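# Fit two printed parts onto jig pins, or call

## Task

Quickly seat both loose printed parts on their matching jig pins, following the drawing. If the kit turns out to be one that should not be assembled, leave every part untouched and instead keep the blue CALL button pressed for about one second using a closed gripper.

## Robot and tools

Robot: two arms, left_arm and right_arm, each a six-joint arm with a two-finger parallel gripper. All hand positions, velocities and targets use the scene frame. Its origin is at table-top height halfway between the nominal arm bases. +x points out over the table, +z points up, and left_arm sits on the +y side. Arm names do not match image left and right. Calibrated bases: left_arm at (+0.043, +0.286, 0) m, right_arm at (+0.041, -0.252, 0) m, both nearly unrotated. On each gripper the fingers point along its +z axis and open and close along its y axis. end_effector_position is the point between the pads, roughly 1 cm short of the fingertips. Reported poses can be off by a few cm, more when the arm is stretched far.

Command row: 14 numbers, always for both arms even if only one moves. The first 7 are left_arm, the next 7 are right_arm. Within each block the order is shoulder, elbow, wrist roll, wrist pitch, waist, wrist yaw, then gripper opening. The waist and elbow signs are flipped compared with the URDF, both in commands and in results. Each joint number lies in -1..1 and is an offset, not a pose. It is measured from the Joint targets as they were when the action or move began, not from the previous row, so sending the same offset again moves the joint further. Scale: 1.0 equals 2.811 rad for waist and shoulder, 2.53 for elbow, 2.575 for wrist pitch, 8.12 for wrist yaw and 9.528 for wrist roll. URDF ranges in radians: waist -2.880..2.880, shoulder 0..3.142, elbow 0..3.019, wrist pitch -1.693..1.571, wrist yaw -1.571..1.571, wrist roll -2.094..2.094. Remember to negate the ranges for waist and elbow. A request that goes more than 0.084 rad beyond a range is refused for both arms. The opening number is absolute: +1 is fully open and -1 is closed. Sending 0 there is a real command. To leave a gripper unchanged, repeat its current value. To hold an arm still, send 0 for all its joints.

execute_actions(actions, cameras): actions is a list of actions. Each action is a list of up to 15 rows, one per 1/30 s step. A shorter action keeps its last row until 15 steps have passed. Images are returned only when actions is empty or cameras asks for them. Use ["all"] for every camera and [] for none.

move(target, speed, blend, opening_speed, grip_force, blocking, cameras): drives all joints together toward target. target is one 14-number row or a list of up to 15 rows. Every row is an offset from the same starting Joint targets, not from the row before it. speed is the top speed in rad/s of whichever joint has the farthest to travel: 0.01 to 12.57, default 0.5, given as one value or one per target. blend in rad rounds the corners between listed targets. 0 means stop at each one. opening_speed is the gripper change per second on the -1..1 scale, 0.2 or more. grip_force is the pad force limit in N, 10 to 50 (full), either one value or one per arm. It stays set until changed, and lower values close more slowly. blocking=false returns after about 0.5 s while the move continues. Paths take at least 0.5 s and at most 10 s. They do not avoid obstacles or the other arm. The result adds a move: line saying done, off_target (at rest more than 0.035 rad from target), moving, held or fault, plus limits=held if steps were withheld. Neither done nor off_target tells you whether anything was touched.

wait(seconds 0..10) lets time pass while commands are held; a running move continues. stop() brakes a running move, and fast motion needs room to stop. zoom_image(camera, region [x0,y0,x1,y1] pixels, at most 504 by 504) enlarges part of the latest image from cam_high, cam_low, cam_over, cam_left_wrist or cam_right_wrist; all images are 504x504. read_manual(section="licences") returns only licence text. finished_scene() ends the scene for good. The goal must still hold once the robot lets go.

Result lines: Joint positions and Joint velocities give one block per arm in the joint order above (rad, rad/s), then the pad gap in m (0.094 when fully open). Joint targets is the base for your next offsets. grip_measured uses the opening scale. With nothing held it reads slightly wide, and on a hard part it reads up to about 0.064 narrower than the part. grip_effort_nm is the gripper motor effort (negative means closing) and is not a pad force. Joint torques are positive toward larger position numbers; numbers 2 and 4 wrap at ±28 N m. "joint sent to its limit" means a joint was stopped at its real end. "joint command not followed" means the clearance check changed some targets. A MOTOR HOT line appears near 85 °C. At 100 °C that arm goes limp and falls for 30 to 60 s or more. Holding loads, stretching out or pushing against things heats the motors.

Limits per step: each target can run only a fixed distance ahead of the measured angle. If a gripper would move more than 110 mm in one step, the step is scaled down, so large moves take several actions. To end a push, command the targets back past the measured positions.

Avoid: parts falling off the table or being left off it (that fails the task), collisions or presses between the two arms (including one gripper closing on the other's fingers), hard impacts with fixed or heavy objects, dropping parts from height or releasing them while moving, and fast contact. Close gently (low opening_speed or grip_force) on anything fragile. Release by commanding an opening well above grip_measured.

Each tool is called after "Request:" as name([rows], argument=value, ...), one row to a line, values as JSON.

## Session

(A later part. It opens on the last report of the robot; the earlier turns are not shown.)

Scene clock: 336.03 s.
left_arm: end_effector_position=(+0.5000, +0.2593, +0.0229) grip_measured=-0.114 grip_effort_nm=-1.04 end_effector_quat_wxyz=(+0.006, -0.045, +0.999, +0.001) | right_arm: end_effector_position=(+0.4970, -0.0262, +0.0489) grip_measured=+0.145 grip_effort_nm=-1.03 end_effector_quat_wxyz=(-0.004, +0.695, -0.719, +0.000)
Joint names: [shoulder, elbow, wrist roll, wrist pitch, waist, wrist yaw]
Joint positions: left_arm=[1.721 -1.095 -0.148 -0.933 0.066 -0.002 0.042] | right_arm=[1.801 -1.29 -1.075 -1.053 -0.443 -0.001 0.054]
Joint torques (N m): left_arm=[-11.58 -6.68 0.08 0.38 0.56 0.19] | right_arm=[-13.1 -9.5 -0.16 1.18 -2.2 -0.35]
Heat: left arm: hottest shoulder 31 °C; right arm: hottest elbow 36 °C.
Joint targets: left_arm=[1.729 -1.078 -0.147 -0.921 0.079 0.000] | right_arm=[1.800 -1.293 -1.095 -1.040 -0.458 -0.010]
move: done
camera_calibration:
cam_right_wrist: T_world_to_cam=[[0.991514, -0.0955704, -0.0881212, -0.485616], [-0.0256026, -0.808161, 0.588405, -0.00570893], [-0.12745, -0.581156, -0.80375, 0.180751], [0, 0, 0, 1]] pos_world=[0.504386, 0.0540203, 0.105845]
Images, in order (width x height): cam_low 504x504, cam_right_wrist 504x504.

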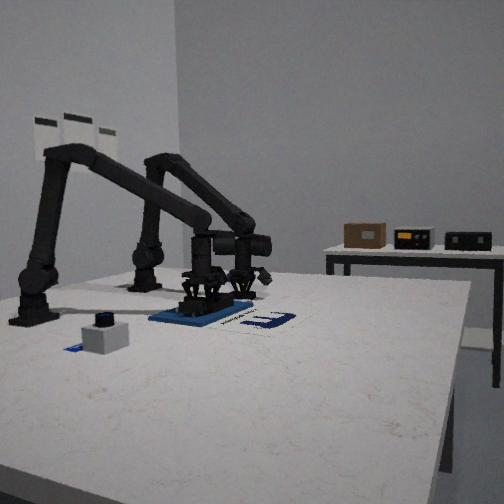

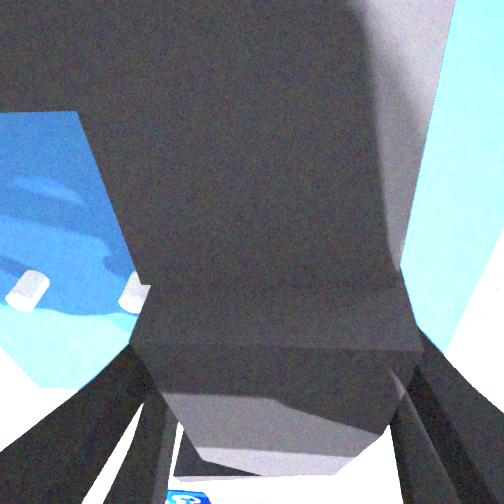

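Request:
move([
  [0,0,0,0,0,0,-0.3,0,-0.0004,-0.0006,-0.0031,-0.0014,0,0.0],
  [0,0,0,0,0,0,-0.3,0.0060,0.0057,-0.0006,0.0091,-0.0014,0,0.0],
], speed=0.05, cameras=["cam_right_wrist","cam_low","cam_over"])

Request:
zoom_image(camera="cam_right_wrist", region=[90, 180, 450, 480])

Request:
zoom_image(camera="cam_low", region=[130, 260, 270, 350])

Scene clock: 352.77 s.
left_arm: end_effector_position=(+0.5000, +0.2593, +0.0229) grip_measured=-0.114 grip_effort_nm=-1.04 end_effector_quat_wxyz=(+0.006, -0.045, +0.999, +0.001) | right_arm: end_effector_position=(+0.4950, -0.0261, +0.0444) grip_measured=+0.145 grip_effort_nm=-1.03 end_effector_quat_wxyz=(-0.005, +0.697, -0.717, +0.001)
Joint names: [shoulder, elbow, wrist roll, wrist pitch, waist, wrist yaw]
Joint positions: left_arm=[1.721 -1.095 -0.148 -0.933 0.066 -0.002 0.042] | right_arm=[1.801 -1.276 -1.081 -1.036 -0.445 -0.001 0.054]
Joint torques (N m): left_arm=[-11.58 -6.67 0.09 0.4 0.56 0.19] | right_arm=[-11.87 -9.39 -0.16 1.4 -2.32 -0.35]
Heat: left arm: hottest shoulder 31 °C; right arm: hottest elbow 36 °C.
Joint targets: left_arm=[1.729 -1.078 -0.147 -0.921 0.079 0.000] | right_arm=[1.817 -1.279 -1.101 -1.017 -0.462 -0.010]
move: done
camera_calibration:
cam_right_wrist: T_world_to_cam=[[0.992453, -0.0881971, -0.0851938, -0.484505], [-0.0215062, -0.809178, 0.58717, -0.00506774], [-0.120724, -0.580907, -0.804968, 0.173597], [0, 0, 0, 1]] pos_world=[0.501697, 0.0540111, 0.101439]
Images, in order (width x height): cam_low 504x504, cam_over 504x504, cam_right_wrist 504x504.

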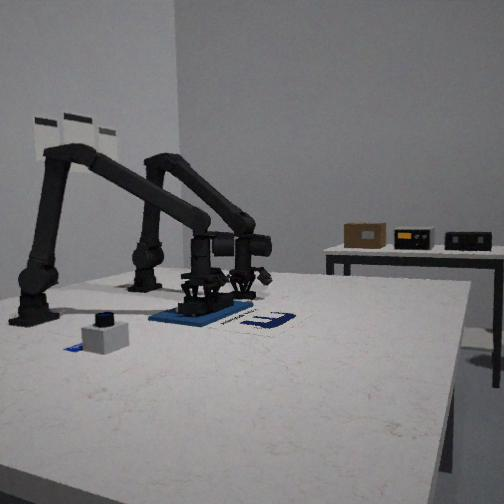

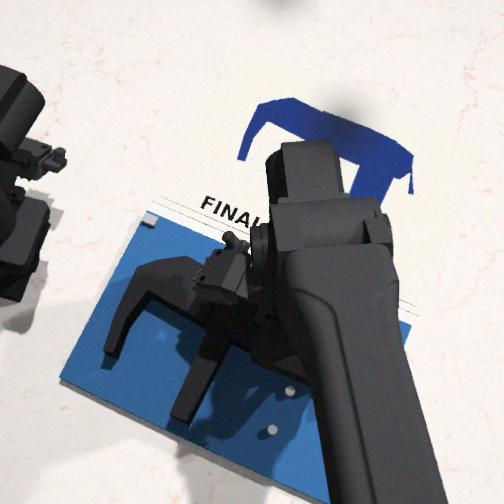

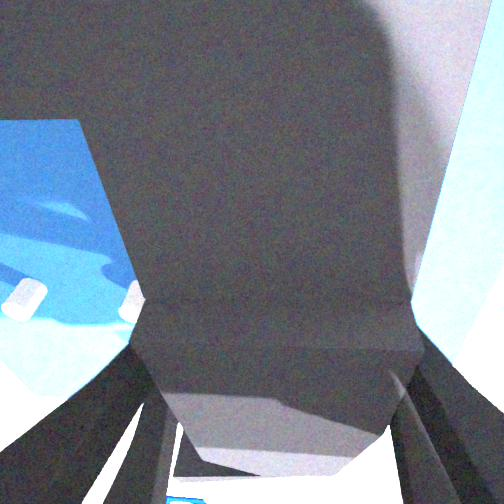

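Scaled by 1.400.

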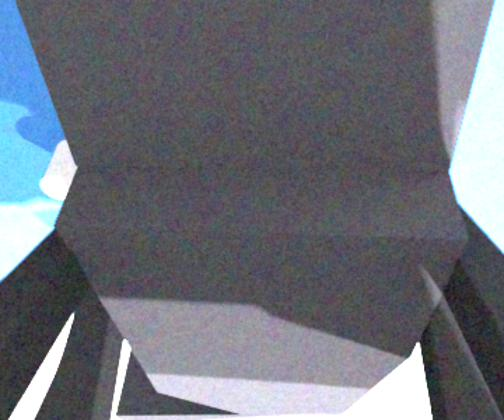

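Scaled by 3.600.

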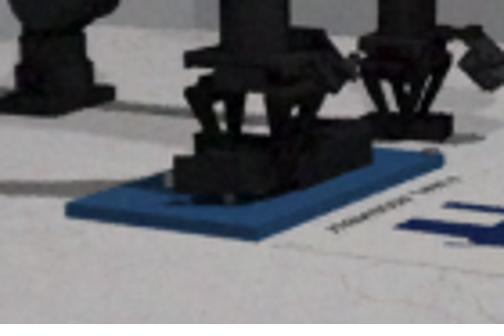

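Request:
move(target=[0,0,0,0,0,0,-0.3,0.0075,0.0008,0,0.0043,0,0,0.0], speed=0.05, cameras=["cam_right_wrist"])

Request:
zoom_image(camera="cam_right_wrist", region=[90, 180, 450, 480])

Scene clock: 361.17 s.
left_arm: end_effector_position=(+0.5000, +0.2593, +0.0229) grip_measured=-0.114 grip_effort_nm=-1.04 end_effector_quat_wxyz=(+0.006, -0.045, +0.999, +0.001) | right_arm: end_effector_position=(+0.4952, -0.0260, +0.0436) grip_measured=+0.145 grip_effort_nm=-1.03 end_effector_quat_wxyz=(-0.005, +0.697, -0.717, +0.001)
Joint names: [shoulder, elbow, wrist roll, wrist pitch, waist, wrist yaw]
Joint positions: left_arm=[1.721 -1.095 -0.148 -0.933 0.066 -0.002 0.042] | right_arm=[1.803 -1.276 -1.081 -1.034 -0.445 -0.001 0.054]
Joint torques (N m): left_arm=[-11.63 -6.65 0.09 0.42 0.62 0.19] | right_arm=[-10.58 -9.2 -0.16 1.73 -2.32 -0.35]
Heat: left arm: hottest shoulder 31 °C; right arm: hottest elbow 35 °C.
Joint targets: left_arm=[1.729 -1.078 -0.147 -0.921 0.079 0.000] | right_arm=[1.838 -1.277 -1.101 -1.006 -0.462 -0.010]
move: off_target (right_arm); right_arm: the shoulder is farthest, 0.036 rad from its target
camera_calibration:
cam_right_wrist: T_world_to_cam=[[0.992453, -0.0881971, -0.0851938, -0.484754], [-0.0215062, -0.809178, 0.58717, -0.00443187], [-0.120724, -0.580907, -0.804968, 0.173093], [0, 0, 0, 1]] pos_world=[0.501897, 0.0542111, 0.100639]
Images, in order (width x height): cam_right_wrist 504x504.

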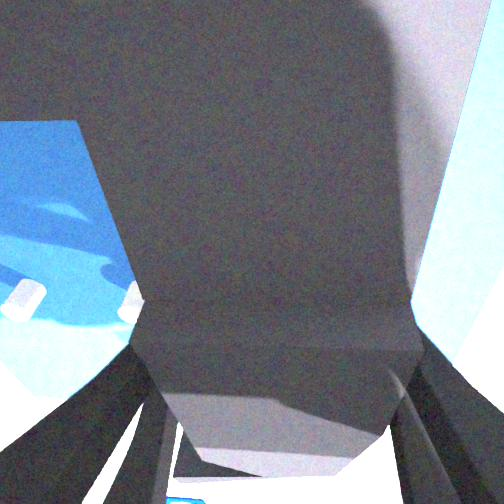

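Scaled by 1.400.

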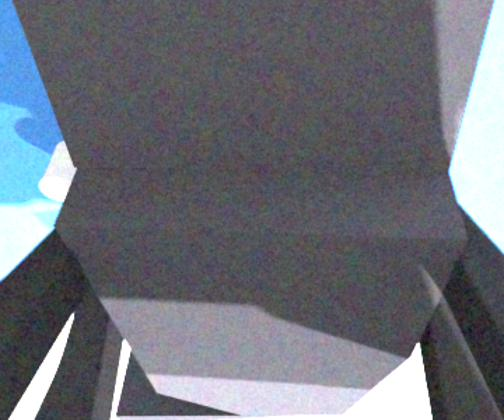

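Request:
move(target=[0,0,0,0,0,0,-0.3,0,0,-0.0021,0,0,0,0.0], speed=0.05)

Scene clock: 371.87 s.
left_arm: end_effector_position=(+0.5000, +0.2593, +0.0229) grip_measured=-0.114 grip_effort_nm=-1.03 end_effector_quat_wxyz=(+0.006, -0.045, +0.999, +0.001) | right_arm: end_effector_position=(+0.4952, -0.0261, +0.0435) grip_measured=+0.145 grip_effort_nm=-1.03 end_effector_quat_wxyz=(-0.005, +0.702, -0.712, +0.001)
Joint names: [shoulder, elbow, wrist roll, wrist pitch, waist, wrist yaw]
Joint positions: left_arm=[1.721 -1.095 -0.148 -0.933 0.066 -0.002 0.042] | right_arm=[1.803 -1.276 -1.093 -1.034 -0.445 -0.001 0.054]
Joint torques (N m): left_arm=[-11.58 -6.67 0.08 0.4 0.5 0.19] | right_arm=[-10.58 -9.18 -0.25 1.73 -2.37 -0.36]
Heat: left arm: hottest shoulder 31 °C; right arm: hottest elbow 35 °C.
Joint targets: left_arm=[1.729 -1.078 -0.147 -0.921 0.079 0.000] | right_arm=[1.838 -1.277 -1.121 -1.006 -0.462 -0.010]
move: done

Request:
move([
  [0,0,0,0,0,0,-0.3,0,0,0,0,-0.0007,0,0.0],
  [0,0,0,0,0,0,-0.3,0,0,0,0,-0.0014,0,0.0],
], speed=0.02, cameras=["cam_right_wrist"])

Request:
zoom_image(camera="cam_right_wrist", region=[90, 230, 440, 380])

Scene clock: 381.97 s.
left_arm: end_effector_position=(+0.5000, +0.2593, +0.0229) grip_measured=-0.114 grip_effort_nm=-1.04 end_effector_quat_wxyz=(+0.006, -0.045, +0.999, +0.001) | right_arm: end_effector_position=(+0.4953, -0.0260, +0.0435) grip_measured=+0.145 grip_effort_nm=-1.03 end_effector_quat_wxyz=(-0.005, +0.702, -0.712, +0.001)
Joint names: [shoulder, elbow, wrist roll, wrist pitch, waist, wrist yaw]
Joint positions: left_arm=[1.721 -1.095 -0.148 -0.933 0.066 -0.002 0.042] | right_arm=[1.803 -1.276 -1.094 -1.034 -0.445 -0.001 0.054]
Joint torques (N m): left_arm=[-11.58 -6.68 0.09 0.39 0.44 0.19] | right_arm=[-10.52 -9.2 -0.24 1.73 -2.67 -0.36]
Heat: left arm: hottest shoulder 31 °C; right arm: hottest elbow 34 °C.
Joint targets: left_arm=[1.729 -1.078 -0.147 -0.921 0.079 0.000] | right_arm=[1.838 -1.277 -1.121 -1.006 -0.466 -0.010]
move: done
camera_calibration:
cam_right_wrist: T_world_to_cam=[[0.993556, -0.0750528, -0.0849281, -0.485075], [-0.0109009, -0.809134, 0.587522, -0.00962256], [-0.112813, -0.582811, -0.804739, 0.168976], [0, 0, 0, 1]] pos_world=[0.500908, 0.0542891, 0.100439]
Images, in order (width x height): cam_right_wrist 504x504.

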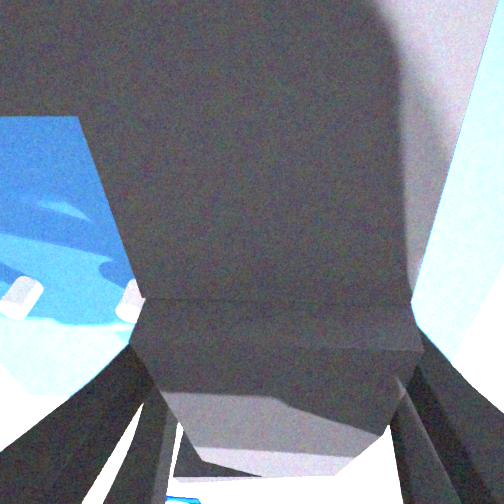

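Scaled by 1.440.

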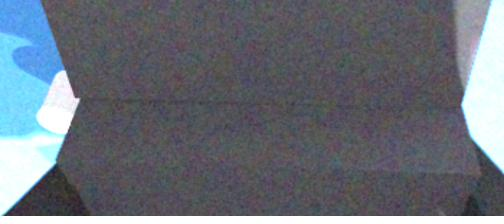

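Request:
move([
  [0,0,0,0,0,0,-0.3,0,0,0,0.002,-0.0014,0,0.0],
  [0,0,0,0,0,0,-0.3,0,0,0,0.002,-0.0025,0,0.0],
], speed=0.02, cameras=["cam_right_wrist"])

Request:
zoom_image(camera="cam_right_wrist", region=[90, 230, 440, 380])

Scene clock: 390.63 s.
left_arm: end_effector_position=(+0.5000, +0.2593, +0.0229) grip_measured=-0.114 grip_effort_nm=-1.04 end_effector_quat_wxyz=(+0.006, -0.045, +0.999, +0.001) | right_arm: end_effector_position=(+0.4954, -0.0260, +0.0435) grip_measured=+0.145 grip_effort_nm=-1.03 end_effector_quat_wxyz=(-0.005, +0.702, -0.712, +0.002)
Joint names: [shoulder, elbow, wrist roll, wrist pitch, waist, wrist yaw]
Joint positions: left_arm=[1.721 -1.095 -0.148 -0.933 0.066 -0.002 0.042] | right_arm=[1.803 -1.276 -1.094 -1.033 -0.446 0 0.054]
Joint torques (N m): left_arm=[-11.58 -6.67 0.09 0.39 0.56 0.19] | right_arm=[-10.52 -9.2 -0.24 1.88 -3.19 -0.39]
Heat: left arm: hottest shoulder 31 °C; right arm: hottest elbow 34 °C.
Joint targets: left_arm=[1.729 -1.078 -0.147 -0.921 0.079 0.000] | right_arm=[1.838 -1.277 -1.121 -1.001 -0.473 -0.010]
move: done
camera_calibration:
cam_right_wrist: T_world_to_cam=[[0.993659, -0.0747564, -0.0839878, -0.485248], [-0.0111212, -0.808646, 0.58819, -0.00954821], [-0.111887, -0.583526, -0.804349, 0.16843], [0, 0, 0, 1]] pos_world=[0.50091, 0.054287, 0.100338]
Images, in order (width x height): cam_right_wrist 504x504.

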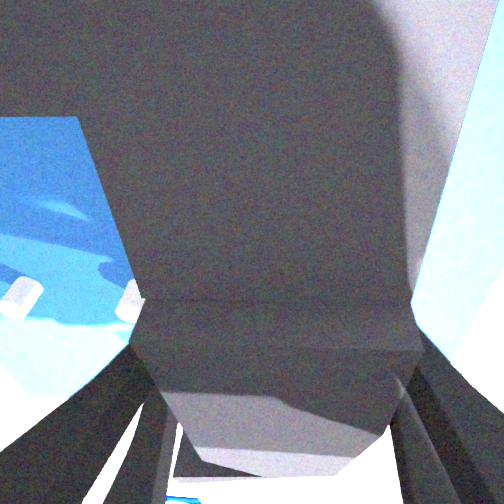

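Scaled by 1.440.

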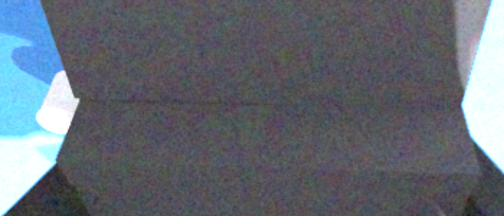

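Request:
move([
  [0,0,0,0,0,0,-0.3,-0.0085,0,0,0,0,0,0.0],
  [0,0,0,0,0,0,-0.3,-0.0105,0,0,0,0,0,0.0],
], speed=0.05, cameras=["cam_right_wrist"])

Request:
zoom_image(camera="cam_right_wrist", region=[90, 230, 440, 380])

Scene clock: 395.47 s.
left_arm: end_effector_position=(+0.5000, +0.2593, +0.0229) grip_measured=-0.114 grip_effort_nm=-1.04 end_effector_quat_wxyz=(+0.006, -0.045, +0.999, +0.001) | right_arm: end_effector_position=(+0.4954, -0.0260, +0.0435) grip_measured=+0.145 grip_effort_nm=-1.03 end_effector_quat_wxyz=(-0.005, +0.702, -0.712, +0.002)
Joint names: [shoulder, elbow, wrist roll, wrist pitch, waist, wrist yaw]
Joint positions: left_arm=[1.721 -1.095 -0.148 -0.933 0.066 -0.002 0.042] | right_arm=[1.803 -1.276 -1.094 -1.033 -0.446 0 0.054]
Joint torques (N m): left_arm=[-11.63 -6.67 0.08 0.39 0.62 0.19] | right_arm=[-12.57 -9.2 -0.24 1.89 -3.25 -0.39]
Heat: left arm: hottest shoulder 31 °C; right arm: hottest elbow 34 °C.
Joint targets: left_arm=[1.729 -1.078 -0.147 -0.921 0.079 0.000] | right_arm=[1.809 -1.277 -1.121 -1.001 -0.473 -0.010]
move: done
camera_calibration:
cam_right_wrist: T_world_to_cam=[[0.993659, -0.0747564, -0.0839878, -0.485248], [-0.0111212, -0.808646, 0.58819, -0.00954821], [-0.111887, -0.583526, -0.804349, 0.16843], [0, 0, 0, 1]] pos_world=[0.50091, 0.054287, 0.100338]
Images, in order (width x height): cam_right_wrist 504x504.

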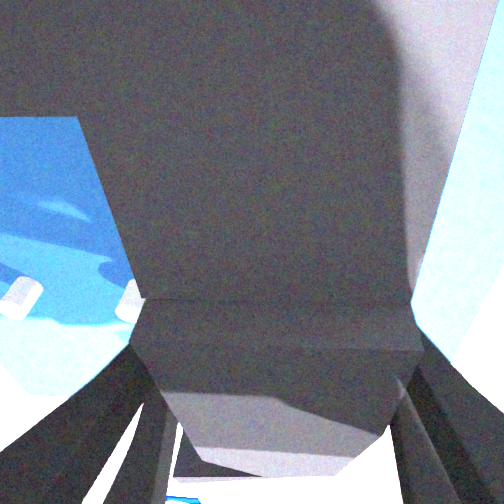

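Scaled by 1.440.

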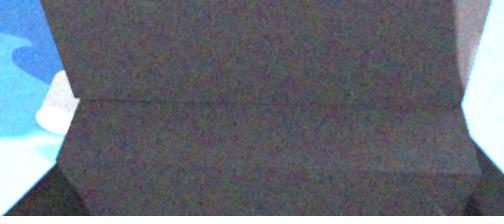

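Request:
move(target=[0,0,0,0,0,0,-0.3,-0.0085,0,0,0,0,0,0.0], speed=0.1, cameras=["cam_right_wrist"])

Request:
zoom_image(camera="cam_right_wrist", region=[90, 230, 440, 380])

Scene clock: 400.07 s.
left_arm: end_effector_position=(+0.5000, +0.2593, +0.0229) grip_measured=-0.114 grip_effort_nm=-1.04 end_effector_quat_wxyz=(+0.006, -0.045, +0.999, +0.001) | right_arm: end_effector_position=(+0.4955, -0.0257, +0.0443) grip_measured=+0.145 grip_effort_nm=-1.03 end_effector_quat_wxyz=(-0.009, +0.702, -0.712, +0.003)
Joint names: [shoulder, elbow, wrist roll, wrist pitch, waist, wrist yaw]
Joint positions: left_arm=[1.721 -1.095 -0.148 -0.933 0.066 -0.002 0.042] | right_arm=[1.798 -1.271 -1.094 -1.025 -0.446 0 0.054]
Joint torques (N m): left_arm=[-11.63 -6.71 0.09 0.39 0.56 0.19] | right_arm=[-13.8 -9.72 -0.24 1.59 -3.19 -0.4]
Heat: left arm: hottest shoulder 31 °C; right arm: hottest elbow 34 °C.
Joint targets: left_arm=[1.729 -1.078 -0.147 -0.921 0.079 0.000] | right_arm=[1.785 -1.277 -1.121 -1.000 -0.473 -0.010]
move: done
camera_calibration:
cam_right_wrist: T_world_to_cam=[[0.994289, -0.0740847, -0.0768213, -0.485836], [-0.0152171, -0.810869, 0.58503, -0.00767194], [-0.105634, -0.58052, -0.807365, 0.166415], [0, 0, 0, 1]] pos_world=[0.500523, 0.0543931, 0.101523]
Images, in order (width x height): cam_right_wrist 504x504.

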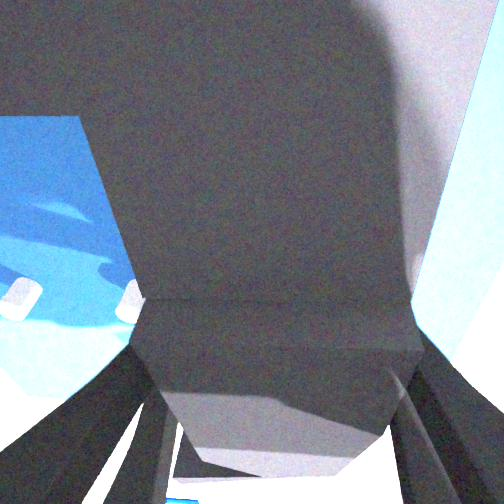

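Scaled by 1.440.

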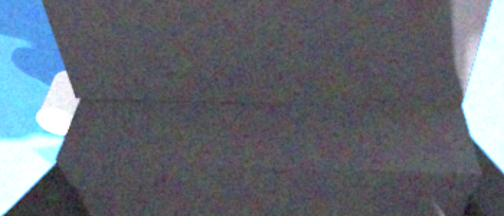

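Request:
move([
  [0,0,0,0,0,0,-0.3,0.0071,0,0,-0.0101,0.0043,0,0.0],
  [0,0,0,0,0,0,-0.3,0.0285,0.0008,0,-0.0047,0.0043,0,0.0],
], speed=0.06, cameras=["cam_right_wrist","cam_low"])

Request:
zoom_image(camera="cam_right_wrist", region=[90, 230, 440, 380])

Request:
zoom_image(camera="cam_low", region=[130, 260, 270, 350])

Scene clock: 415.70 s.
left_arm: end_effector_position=(+0.5000, +0.2593, +0.0229) grip_measured=-0.114 grip_effort_nm=-1.03 end_effector_quat_wxyz=(+0.006, -0.045, +0.999, +0.001) | right_arm: end_effector_position=(+0.4933, -0.0273, +0.0316) grip_measured=+0.145 grip_effort_nm=-1.03 end_effector_quat_wxyz=(+0.004, +0.706, -0.709, +0.000)
Joint names: [shoulder, elbow, wrist roll, wrist pitch, waist, wrist yaw]
Joint positions: left_arm=[1.721 -1.095 -0.148 -0.933 0.066 -0.002 0.042] | right_arm=[1.823 -1.271 -1.104 -1.025 -0.446 0.003 0.054]
Joint torques (N m): left_arm=[-11.58 -6.68 0.08 0.39 0.67 0.2] | right_arm=[-10.29 -9.37 -0.14 1.17 -2.14 -0.49]
Heat: left arm: hottest shoulder 31 °C; right arm: hottest elbow 34 °C.
Joint targets: left_arm=[1.729 -1.078 -0.147 -0.921 0.079 0.000] | right_arm=[1.865 -1.275 -1.121 -1.013 -0.461 -0.010]
move: off_target (right_arm); right_arm: the shoulder is farthest, 0.042 rad from its target
camera_calibration:
cam_right_wrist: T_world_to_cam=[[0.992978, -0.0657925, -0.0983135, -0.483249], [0.0059225, -0.802382, 0.596781, -0.0121657], [-0.118149, -0.593173, -0.796358, 0.160507], [0, 0, 0, 1]] pos_world=[0.498891, 0.0536525, 0.0875712]
Images, in order (width x height): cam_low 504x504, cam_right_wrist 504x504.

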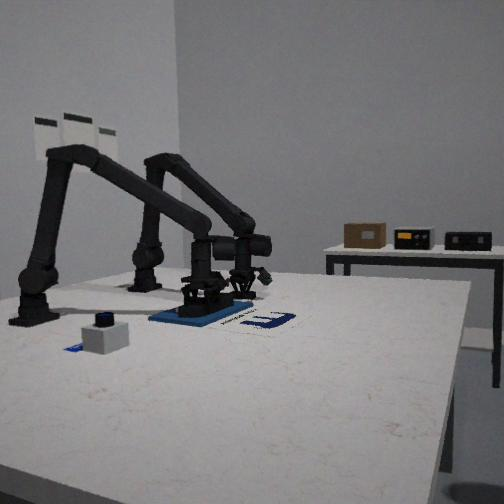

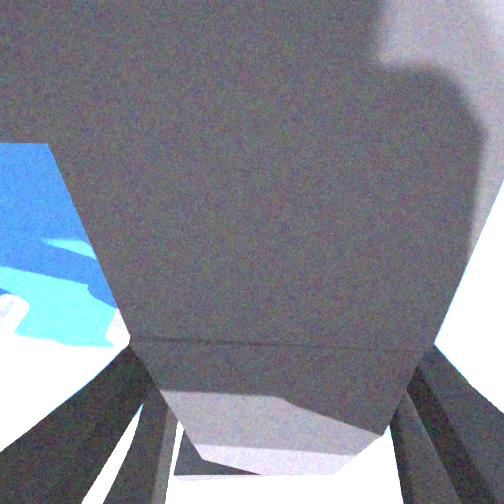

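Scaled by 1.440.

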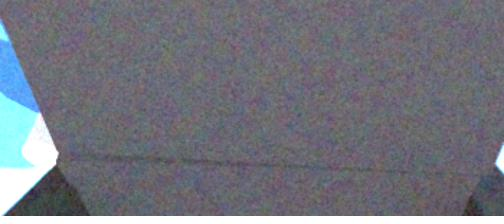

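Scaled by 3.600.

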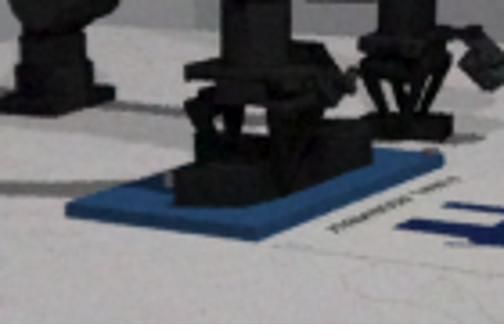

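Request:
move([
  [0,0,0,0,0,0,-0.3,-0.0125,0,0,0,0,0,0.0],
  [0,0,0,0,0,0,-0.3,-0.0125,0,0,0,0,0,0.45],
  [0,0,0,0,0,0,-0.3,-0.0274,-0.0119,0,-0.0241,0,0,0.45],
  [-0.0423,-0.0419,0,-0.0870,0,0,-0.3,-0.0487,-0.0494,0,-0.0812,0,0,0.45],
  [-0.0423,-0.0419,0,-0.0870,0,0,-0.3,-0.0487,-0.0494,0,-0.0812,0.164,0,0.45],
  [0.0039,-0.1162,-0.0571,-0.0971,0.2302,0,-0.3,-0.0487,-0.0494,0,-0.0812,0.164,0,0.45],
], speed=[0.1,0.1,0.1,0.3,0.7,0.6], blend=[0,0,0.02,0.02,0.05,0], opening_speed=0.5, cameras=["cam_left_wrist","cam_over","cam_low"])

Request:
zoom_image(camera="cam_over", region=[50, 180, 374, 504])

Scene clock: 449.57 s.
left_arm: end_effector_position=(+0.4155, -0.0423, +0.0932) grip_measured=-0.114 grip_effort_nm=-1.03 end_effector_quat_wxyz=(-0.001, +0.020, +1.000, +0.001) | right_arm: end_effector_position=(+0.5424, -0.2450, +0.1056) grip_measured=+0.447 grip_effort_nm=0.15 end_effector_quat_wxyz=(-0.004, -0.531, +0.847, +0.008)
Joint names: [shoulder, elbow, wrist roll, wrist pitch, waist, wrist yaw]
Joint positions: left_arm=[1.726 -1.314 -0.681 -1.162 0.729 0 0.042] | right_arm=[1.733 -1.359 -1.107 -1.212 0.005 -0.009 0.068]
Joint torques (N m): left_arm=[-12.22 -13.42 -0.06 -0.44 -0.79 0.07] | right_arm=[-13.04 -13.44 -0.1 0.34 -1.38 -0.07]
Heat: left arm: hottest shoulder 31 °C; right arm: hottest elbow 34 °C.
Joint targets: left_arm=[1.740 -1.372 -0.691 -1.171 0.726 0.000] | right_arm=[1.728 -1.400 -1.121 -1.222 0.000 -0.010]
move: off_target (left_arm, right_arm); left_arm: the elbow is farthest, 0.058 rad from its target; right_arm: the elbow is farthest, 0.041 rad from its target
camera_calibration:
cam_left_wrist: T_world_to_cam=[[-0.128667, -0.989645, -0.0636189, 0.0255314], [-0.766756, 0.0585944, 0.639259, 0.287136], [-0.628912, 0.131032, -0.766355, 0.436812], [0, 0, 0, 1]] pos_world=[0.498164, -0.048794, 0.152824]
Images, in order (width x height): cam_low 504x504, cam_over 504x504, cam_left_wrist 504x504.

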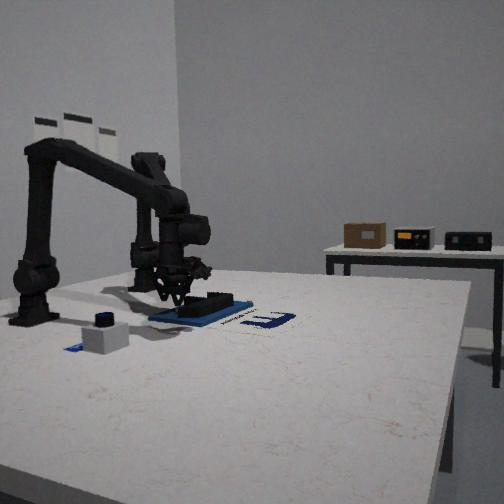

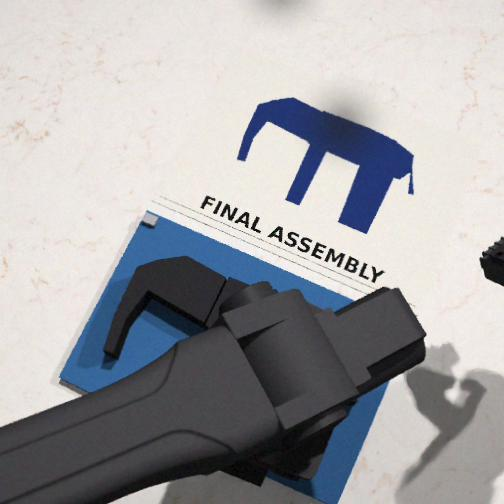

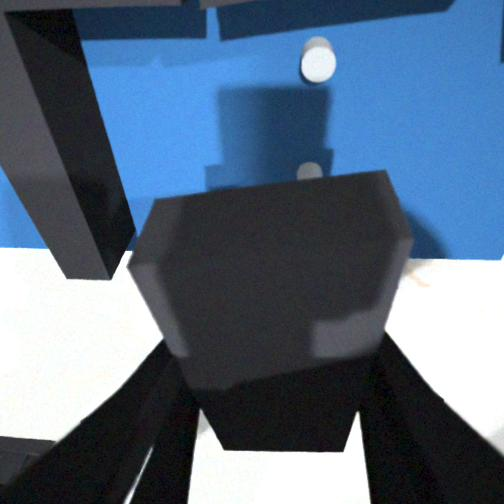

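Scaled by 1.556.

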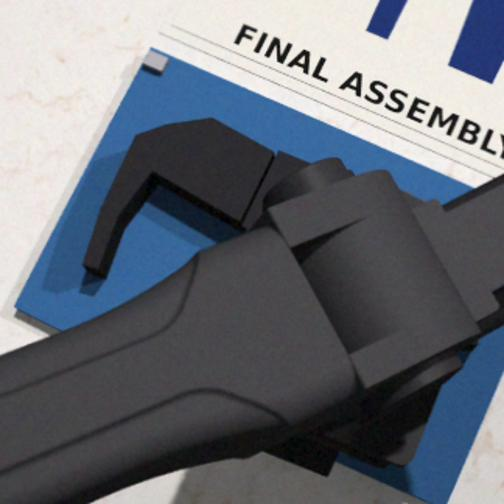

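Request:
zoom_image(camera="cam_left_wrist", region=[50, 0, 504, 280])

Request:
zoom_image(camera="cam_low", region=[130, 260, 290, 350])

Scaled by 1.110.

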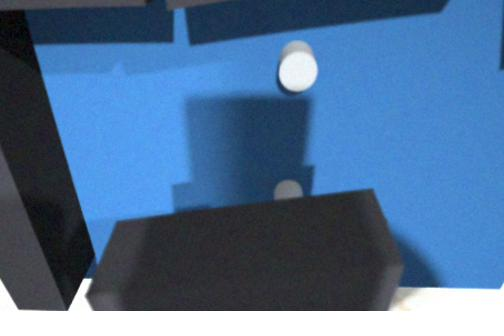

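Scaled by 3.150.

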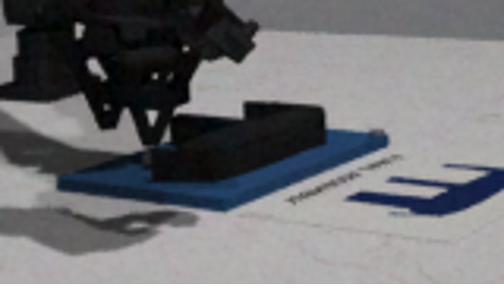

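Request:
move(target=[0.0345,-0.0249,0.0085,0.0113,-0.0060,0,-0.3,0,0,0,0,0,0,0.45], speed=0.15, cameras=["cam_left_wrist"])

Request:
zoom_image(camera="cam_left_wrist", region=[100, 0, 450, 300])

Scene clock: 514.17 s.
left_arm: end_effector_position=(+0.4350, -0.0543, +0.0660) grip_measured=-0.114 grip_effort_nm=-1.04 end_effector_quat_wxyz=(-0.012, +0.047, +0.999, +0.009) | right_arm: end_effector_position=(+0.5424, -0.2450, +0.1056) grip_measured=+0.447 grip_effort_nm=0.15 end_effector_quat_wxyz=(-0.004, -0.531, +0.847, +0.008)
Joint names: [shoulder, elbow, wrist roll, wrist pitch, waist, wrist yaw]
Joint positions: left_arm=[1.825 -1.375 -0.619 -1.151 0.722 0 0.042] | right_arm=[1.733 -1.359 -1.107 -1.212 0.005 -0.009 0.068]
Joint torques (N m): left_arm=[-13.57 -13.35 0.19 0.21 -1.55 0.07] | right_arm=[-12.98 -13.44 -0.1 0.36 -1.32 -0.07]
Motor temperatures (°C): left_arm=[31 33 25 24 25 25 28] | right_arm=[33 38 21 23 25 25 26]
Heat: left arm: hottest elbow 33 °C; right arm: hottest elbow 38 °C.
Joint targets: left_arm=[1.837 -1.435 -0.610 -1.142 0.709 0.000] | right_arm=[1.728 -1.400 -1.121 -1.222 0.000 -0.010]
move: off_target (left_arm, right_arm); left_arm: the elbow is farthest, 0.060 rad from its target; right_arm: the elbow is farthest, 0.041 rad from its target
camera_calibration:
cam_left_wrist: T_world_to_cam=[[-0.183911, -0.9799, -0.0772805, 0.0398134], [-0.748856, 0.0887518, 0.656763, 0.312817], [-0.636703, 0.178658, -0.750127, 0.434692], [0, 0, 0, 1]] pos_world=[0.518347, -0.0664112, 0.123704]
Images, in order (width x height): cam_left_wrist 504x504.

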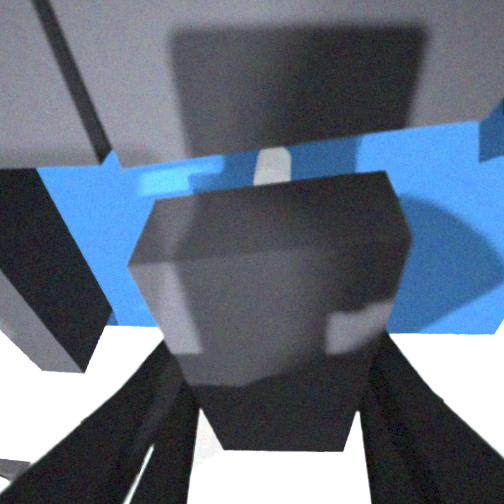

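Scaled by 1.440.

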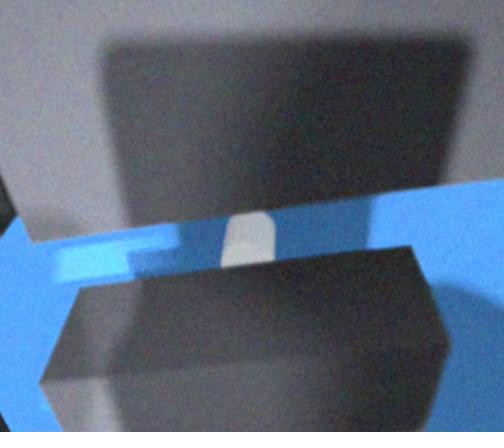

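Request:
move(target=[0,0,0.00098,0.0120,-0.0039,0,-0.3,0,0,0,0,0,0,0.45], speed=0.1, cameras=["cam_left_wrist"])

Request:
zoom_image(camera="cam_left_wrist", region=[100, 50, 450, 350])

Scene clock: 541.47 s.
left_arm: end_effector_position=(+0.4443, -0.0547, +0.0659) grip_measured=-0.114 grip_effort_nm=-1.04 end_effector_quat_wxyz=(+0.000, +0.046, +0.999, +0.000) | right_arm: end_effector_position=(+0.5424, -0.2450, +0.1056) grip_measured=+0.447 grip_effort_nm=0.15 end_effector_quat_wxyz=(-0.004, -0.531, +0.847, +0.008)
Joint names: [shoulder, elbow, wrist roll, wrist pitch, waist, wrist yaw]
Joint positions: left_arm=[1.825 -1.375 -0.61 -1.122 0.711 0 0.042] | right_arm=[1.733 -1.359 -1.107 -1.212 0.005 -0.009 0.068]
Joint torques (N m): left_arm=[-13.57 -13.39 0.18 0.31 -1.49 0.07] | right_arm=[-13.04 -13.45 -0.1 0.35 -1.32 -0.08]
Heat: left arm: hottest elbow 34 °C; right arm: hottest elbow 39 °C.
Joint targets: left_arm=[1.837 -1.435 -0.600 -1.111 0.698 0.000] | right_arm=[1.728 -1.400 -1.121 -1.222 0.000 -0.010]
move: off_target (left_arm, right_arm); left_arm: the elbow is farthest, 0.060 rad from its target; right_arm: the elbow is farthest, 0.041 rad from its target
camera_calibration:
cam_left_wrist: T_world_to_cam=[[-0.180401, -0.981606, -0.0624886, 0.0385258], [-0.763422, 0.0996775, 0.638163, 0.328152], [-0.620196, 0.16283, -0.767361, 0.433475], [0, 0, 0, 1]] pos_world=[0.526308, -0.065475, 0.125625]
Images, in order (width x height): cam_left_wrist 504x504.

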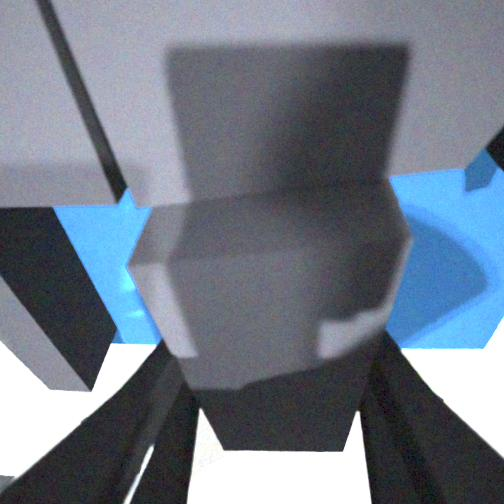

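Scaled by 1.440.

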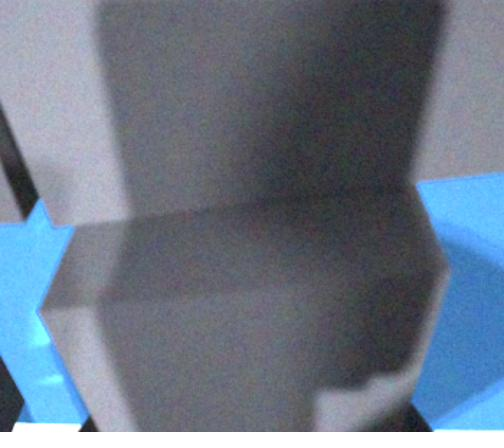

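Request:
move(target=[0.0071,0.0304,0,0.0155,0,0,-0.3,0,0,0,0,0,0,0.45], speed=0.06, cameras=["cam_left_wrist"])

Request:
zoom_image(camera="cam_left_wrist", region=[100, 50, 450, 350])

Scene clock: 559.73 s.
left_arm: end_effector_position=(+0.4465, -0.0572, +0.0525) grip_measured=-0.114 grip_effort_nm=-1.04 end_effector_quat_wxyz=(+0.002, +0.049, +0.999, -0.003) | right_arm: end_effector_position=(+0.5424, -0.2450, +0.1056) grip_measured=+0.447 grip_effort_nm=0.15 end_effector_quat_wxyz=(-0.004, -0.531, +0.847, +0.008)
Joint names: [shoulder, elbow, wrist roll, wrist pitch, waist, wrist yaw]
Joint positions: left_arm=[1.843 -1.363 -0.605 -1.083 0.711 0.003 0.042] | right_arm=[1.733 -1.359 -1.107 -1.212 0.005 -0.009 0.068]
Joint torques (N m): left_arm=[-13.39 -8.28 0.11 0.36 -1.49 -0.07] | right_arm=[-13.04 -13.45 -0.1 0.35 -1.38 -0.08]
Heat: left arm: hottest elbow 35 °C; right arm: hottest elbow 40 °C.
Joint targets: left_arm=[1.857 -1.358 -0.600 -1.071 0.698 0.000] | right_arm=[1.728 -1.400 -1.121 -1.222 0.000 -0.010]
move: off_target (right_arm); right_arm: the elbow is farthest, 0.041 rad from its target
camera_calibration:
cam_left_wrist: T_world_to_cam=[[-0.185025, -0.981164, -0.0555292, 0.0373015], [-0.765943, 0.108576, 0.633674, 0.340522], [-0.615708, 0.159778, -0.771605, 0.423059], [0, 0, 0, 1]] pos_world=[0.528204, -0.0679693, 0.112726]
Images, in order (width x height): cam_left_wrist 504x504.

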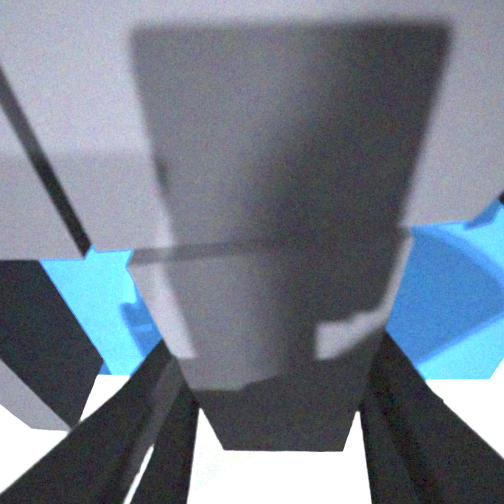

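Scaled by 1.440.

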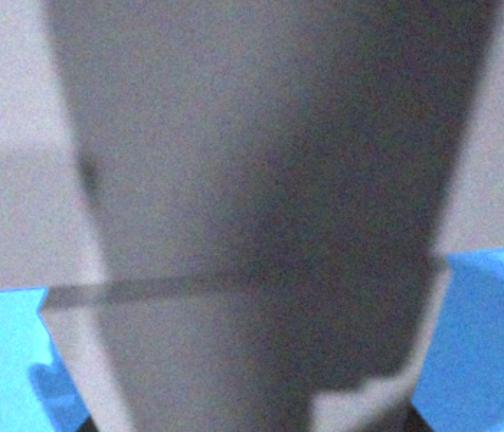

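Request:
move(target=[0.0018,0.0043,0,0.0043,0,0,-0.3,0,0,0,0,0,0,0.45], speed=0.05, cameras=["cam_left_wrist","cam_low"])

Request:
zoom_image(camera="cam_left_wrist", region=[50, 150, 450, 350])

Request:
zoom_image(camera="cam_low", region=[130, 260, 290, 350])

Scene clock: 573.37 s.
left_arm: end_effector_position=(+0.4463, -0.0571, +0.0495) grip_measured=-0.114 grip_effort_nm=-1.04 end_effector_quat_wxyz=(+0.003, +0.049, +0.999, -0.004) | right_arm: end_effector_position=(+0.5424, -0.2450, +0.1056) grip_measured=+0.447 grip_effort_nm=0.15 end_effector_quat_wxyz=(-0.004, -0.531, +0.847, +0.008)
Joint names: [shoulder, elbow, wrist roll, wrist pitch, waist, wrist yaw]
Joint positions: left_arm=[1.845 -1.357 -0.605 -1.072 0.711 0.003 0.042] | right_arm=[1.733 -1.359 -1.107 -1.212 0.005 -0.009 0.068]
Joint torques (N m): left_arm=[-13.22 -7.92 0.13 0.38 -1.49 -0.07] | right_arm=[-12.98 -13.44 -0.1 0.36 -1.38 -0.07]
Heat: left arm: hottest elbow 35 °C; right arm: hottest elbow 40 °C.
Joint targets: left_arm=[1.862 -1.347 -0.600 -1.060 0.698 0.000] | right_arm=[1.728 -1.400 -1.121 -1.222 0.000 -0.010]
move: off_target (right_arm); right_arm: the elbow is farthest, 0.041 rad from its target
camera_calibration:
cam_left_wrist: T_world_to_cam=[[-0.184938, -0.981252, -0.0542376, 0.0371933], [-0.767233, 0.109673, 0.631922, 0.342978], [-0.614126, 0.158479, -0.773132, 0.41991], [0, 0, 0, 1]] pos_world=[0.5279, -0.0676664, 0.109928]
Images, in order (width x height): cam_low 504x504, cam_left_wrist 504x504.

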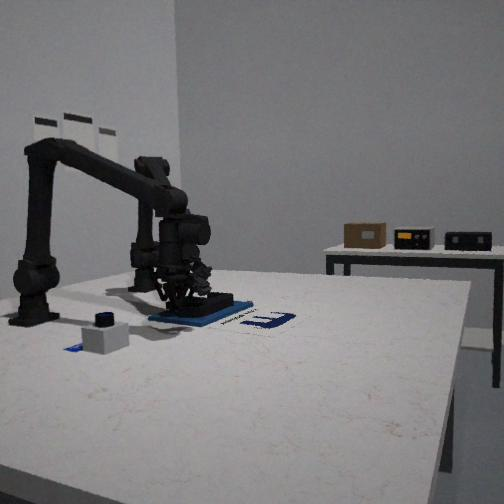

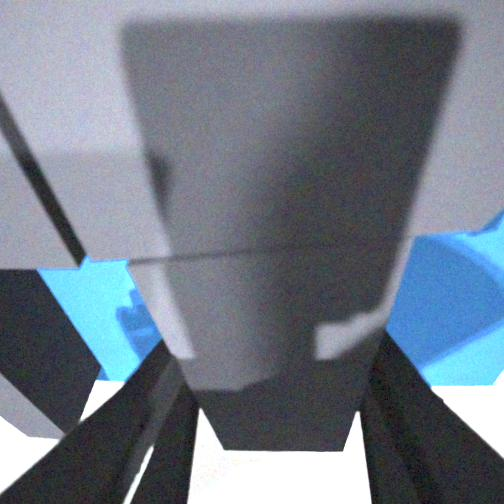

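Scaled by 1.260.

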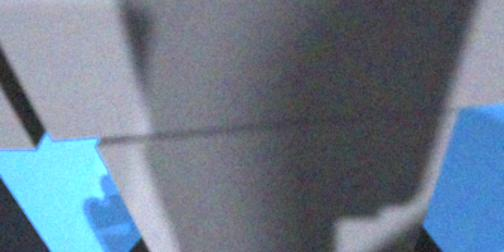

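Scaled by 3.150.

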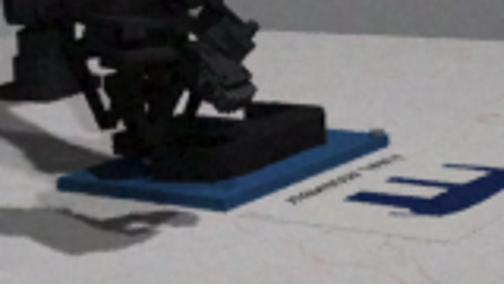

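Request:
move(target=[0.0045,0.0032,0,0.0066,0,0,-0.3,0,0,0,0,0,0,0.45], speed=0.05, cameras=["cam_left_wrist"])

Request:
zoom_image(camera="cam_left_wrist", region=[50, 150, 450, 350])

Scene clock: 577.87 s.
left_arm: end_effector_position=(+0.4463, -0.0571, +0.0486) grip_measured=-0.114 grip_effort_nm=-1.04 end_effector_quat_wxyz=(+0.004, +0.049, +0.999, -0.005) | right_arm: end_effector_position=(+0.5424, -0.2450, +0.1056) grip_measured=+0.447 grip_effort_nm=0.15 end_effector_quat_wxyz=(-0.004, -0.531, +0.847, +0.008)
Joint names: [shoulder, elbow, wrist roll, wrist pitch, waist, wrist yaw]
Joint positions: left_arm=[1.845 -1.354 -0.605 -1.067 0.711 0.003 0.042] | right_arm=[1.733 -1.359 -1.107 -1.212 0.005 -0.009 0.068]
Joint torques (N m): left_arm=[-12.34 -7.57 0.11 0.85 -1.49 -0.07] | right_arm=[-13.04 -13.45 -0.1 0.36 -1.32 -0.07]
Heat: left arm: hottest elbow 35 °C; right arm: hottest elbow 40 °C.
Joint targets: left_arm=[1.874 -1.339 -0.600 -1.043 0.698 0.000] | right_arm=[1.728 -1.400 -1.121 -1.222 0.000 -0.010]
move: off_target (right_arm); right_arm: the elbow is farthest, 0.041 rad from its target
camera_calibration:
cam_left_wrist: T_world_to_cam=[[-0.184842, -0.981325, -0.0532441, 0.0370672], [-0.768146, 0.110469, 0.630673, 0.344064], [-0.613014, 0.157474, -0.77422, 0.418676], [0, 0, 0, 1]] pos_world=[0.527798, -0.0675641, 0.109129]
Images, in order (width x height): cam_left_wrist 504x504.

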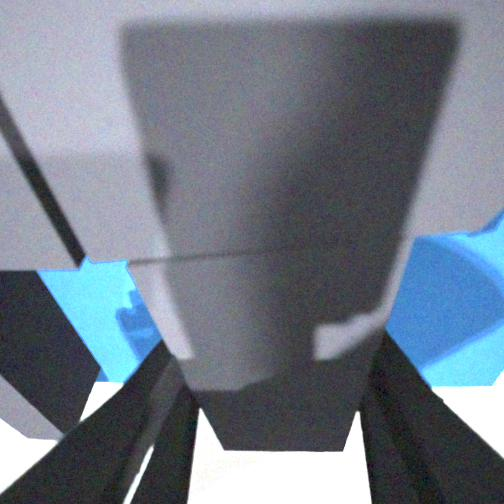

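Scaled by 1.260.

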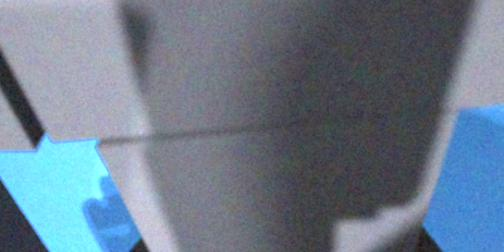

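Request:
wait(seconds=0.1, cameras=["cam_low","cam_over","cam_high","cam_right_wrist"])

Request:
zoom_image(camera="cam_low", region=[140, 270, 240, 330])

Request:
zoom_image(camera="cam_high", region=[150, 180, 320, 350])

Request:
zoom_image(camera="cam_right_wrist", region=[0, 0, 300, 300])

Scene clock: 590.07 s.
left_arm: end_effector_position=(+0.4461, -0.0570, +0.0485) grip_measured=-0.114 grip_effort_nm=-1.04 end_effector_quat_wxyz=(+0.004, +0.049, +0.999, -0.005) | right_arm: end_effector_position=(+0.5424, -0.2450, +0.1056) grip_measured=+0.447 grip_effort_nm=0.15 end_effector_quat_wxyz=(-0.004, -0.531, +0.847, +0.008)
Joint names: [shoulder, elbow, wrist roll, wrist pitch, waist, wrist yaw]
Joint positions: left_arm=[1.845 -1.354 -0.605 -1.067 0.711 0.003 0.042] | right_arm=[1.733 -1.359 -1.107 -1.212 0.005 -0.009 0.068]
Joint torques (N m): left_arm=[-12.4 -7.51 0.12 0.84 -1.49 -0.08] | right_arm=[-13.04 -13.44 -0.1 0.35 -1.38 -0.08]
Heat: left arm: hottest elbow 34 °C; right arm: hottest elbow 40 °C.
Joint targets: left_arm=[1.874 -1.339 -0.600 -1.043 0.698 0.000] | right_arm=[1.728 -1.400 -1.121 -1.222 0.000 -0.010]
Tool commands: left_gripper/opening=-0.3 right_gripper/opening=+0.45
wait: 0.10 s; at rest from the start
camera_calibration:
cam_right_wrist: T_world_to_cam=[[0.86582, -0.487805, -0.111364, -0.572084], [-0.337046, -0.733096, 0.590737, -0.0275889], [-0.369806, -0.473937, -0.799142, 0.262153], [0, 0, 0, 1]] pos_world=[0.582969, -0.175047, 0.162086]
Images, in order (width x height): cam_high 504x504, cam_low 504x504, cam_over 504x504, cam_right_wrist 504x504.

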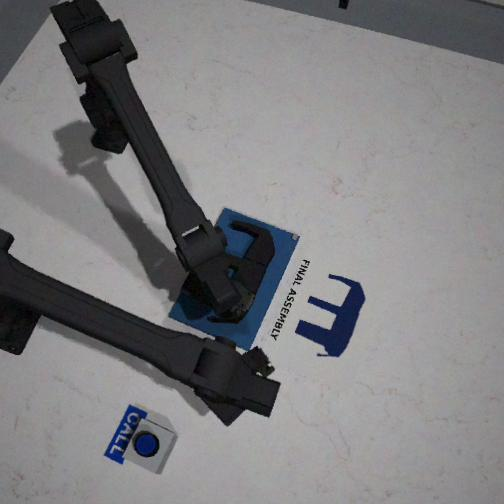

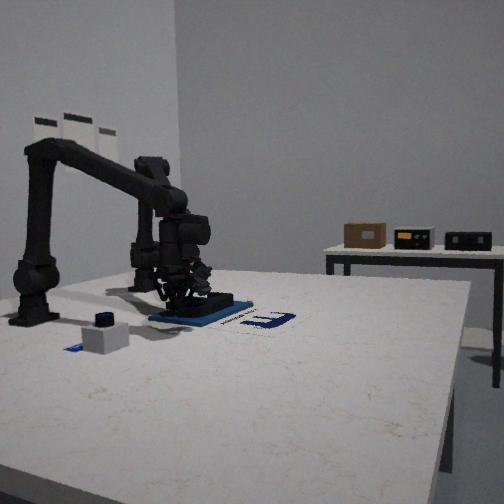

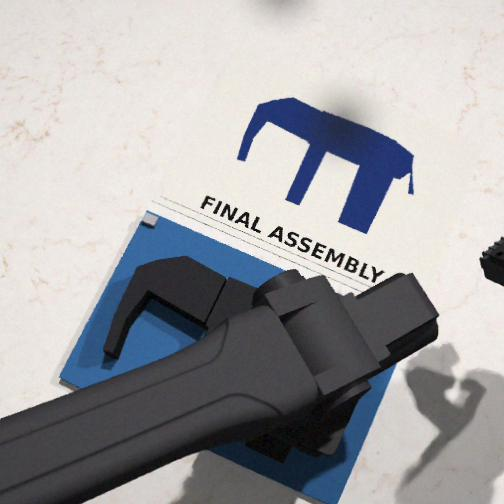

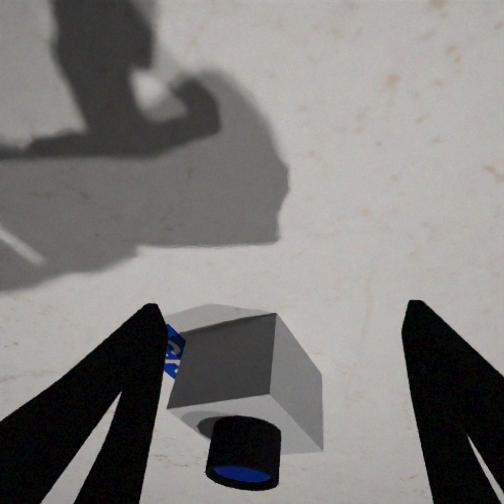

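Scaled by 5.040.

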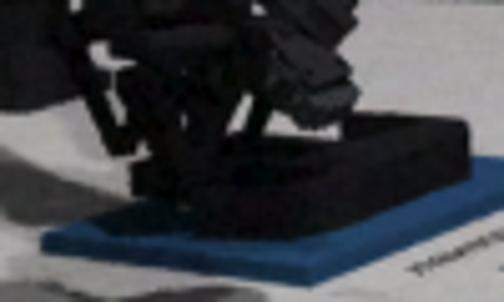

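Scaled by 2.965.

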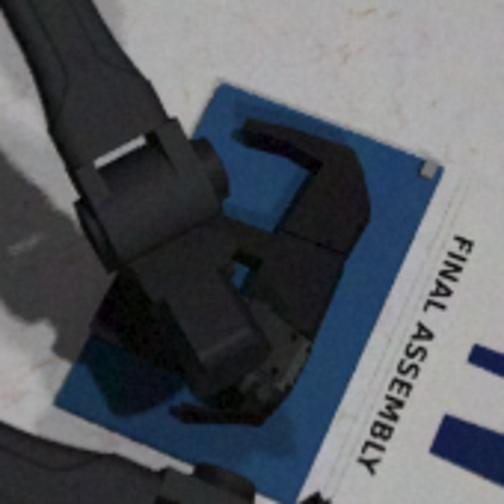

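Scaled by 1.680.

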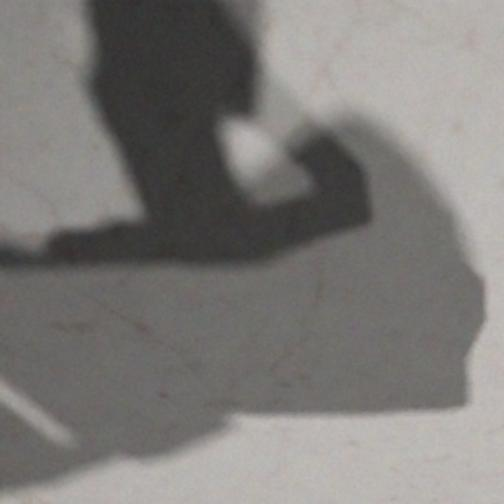

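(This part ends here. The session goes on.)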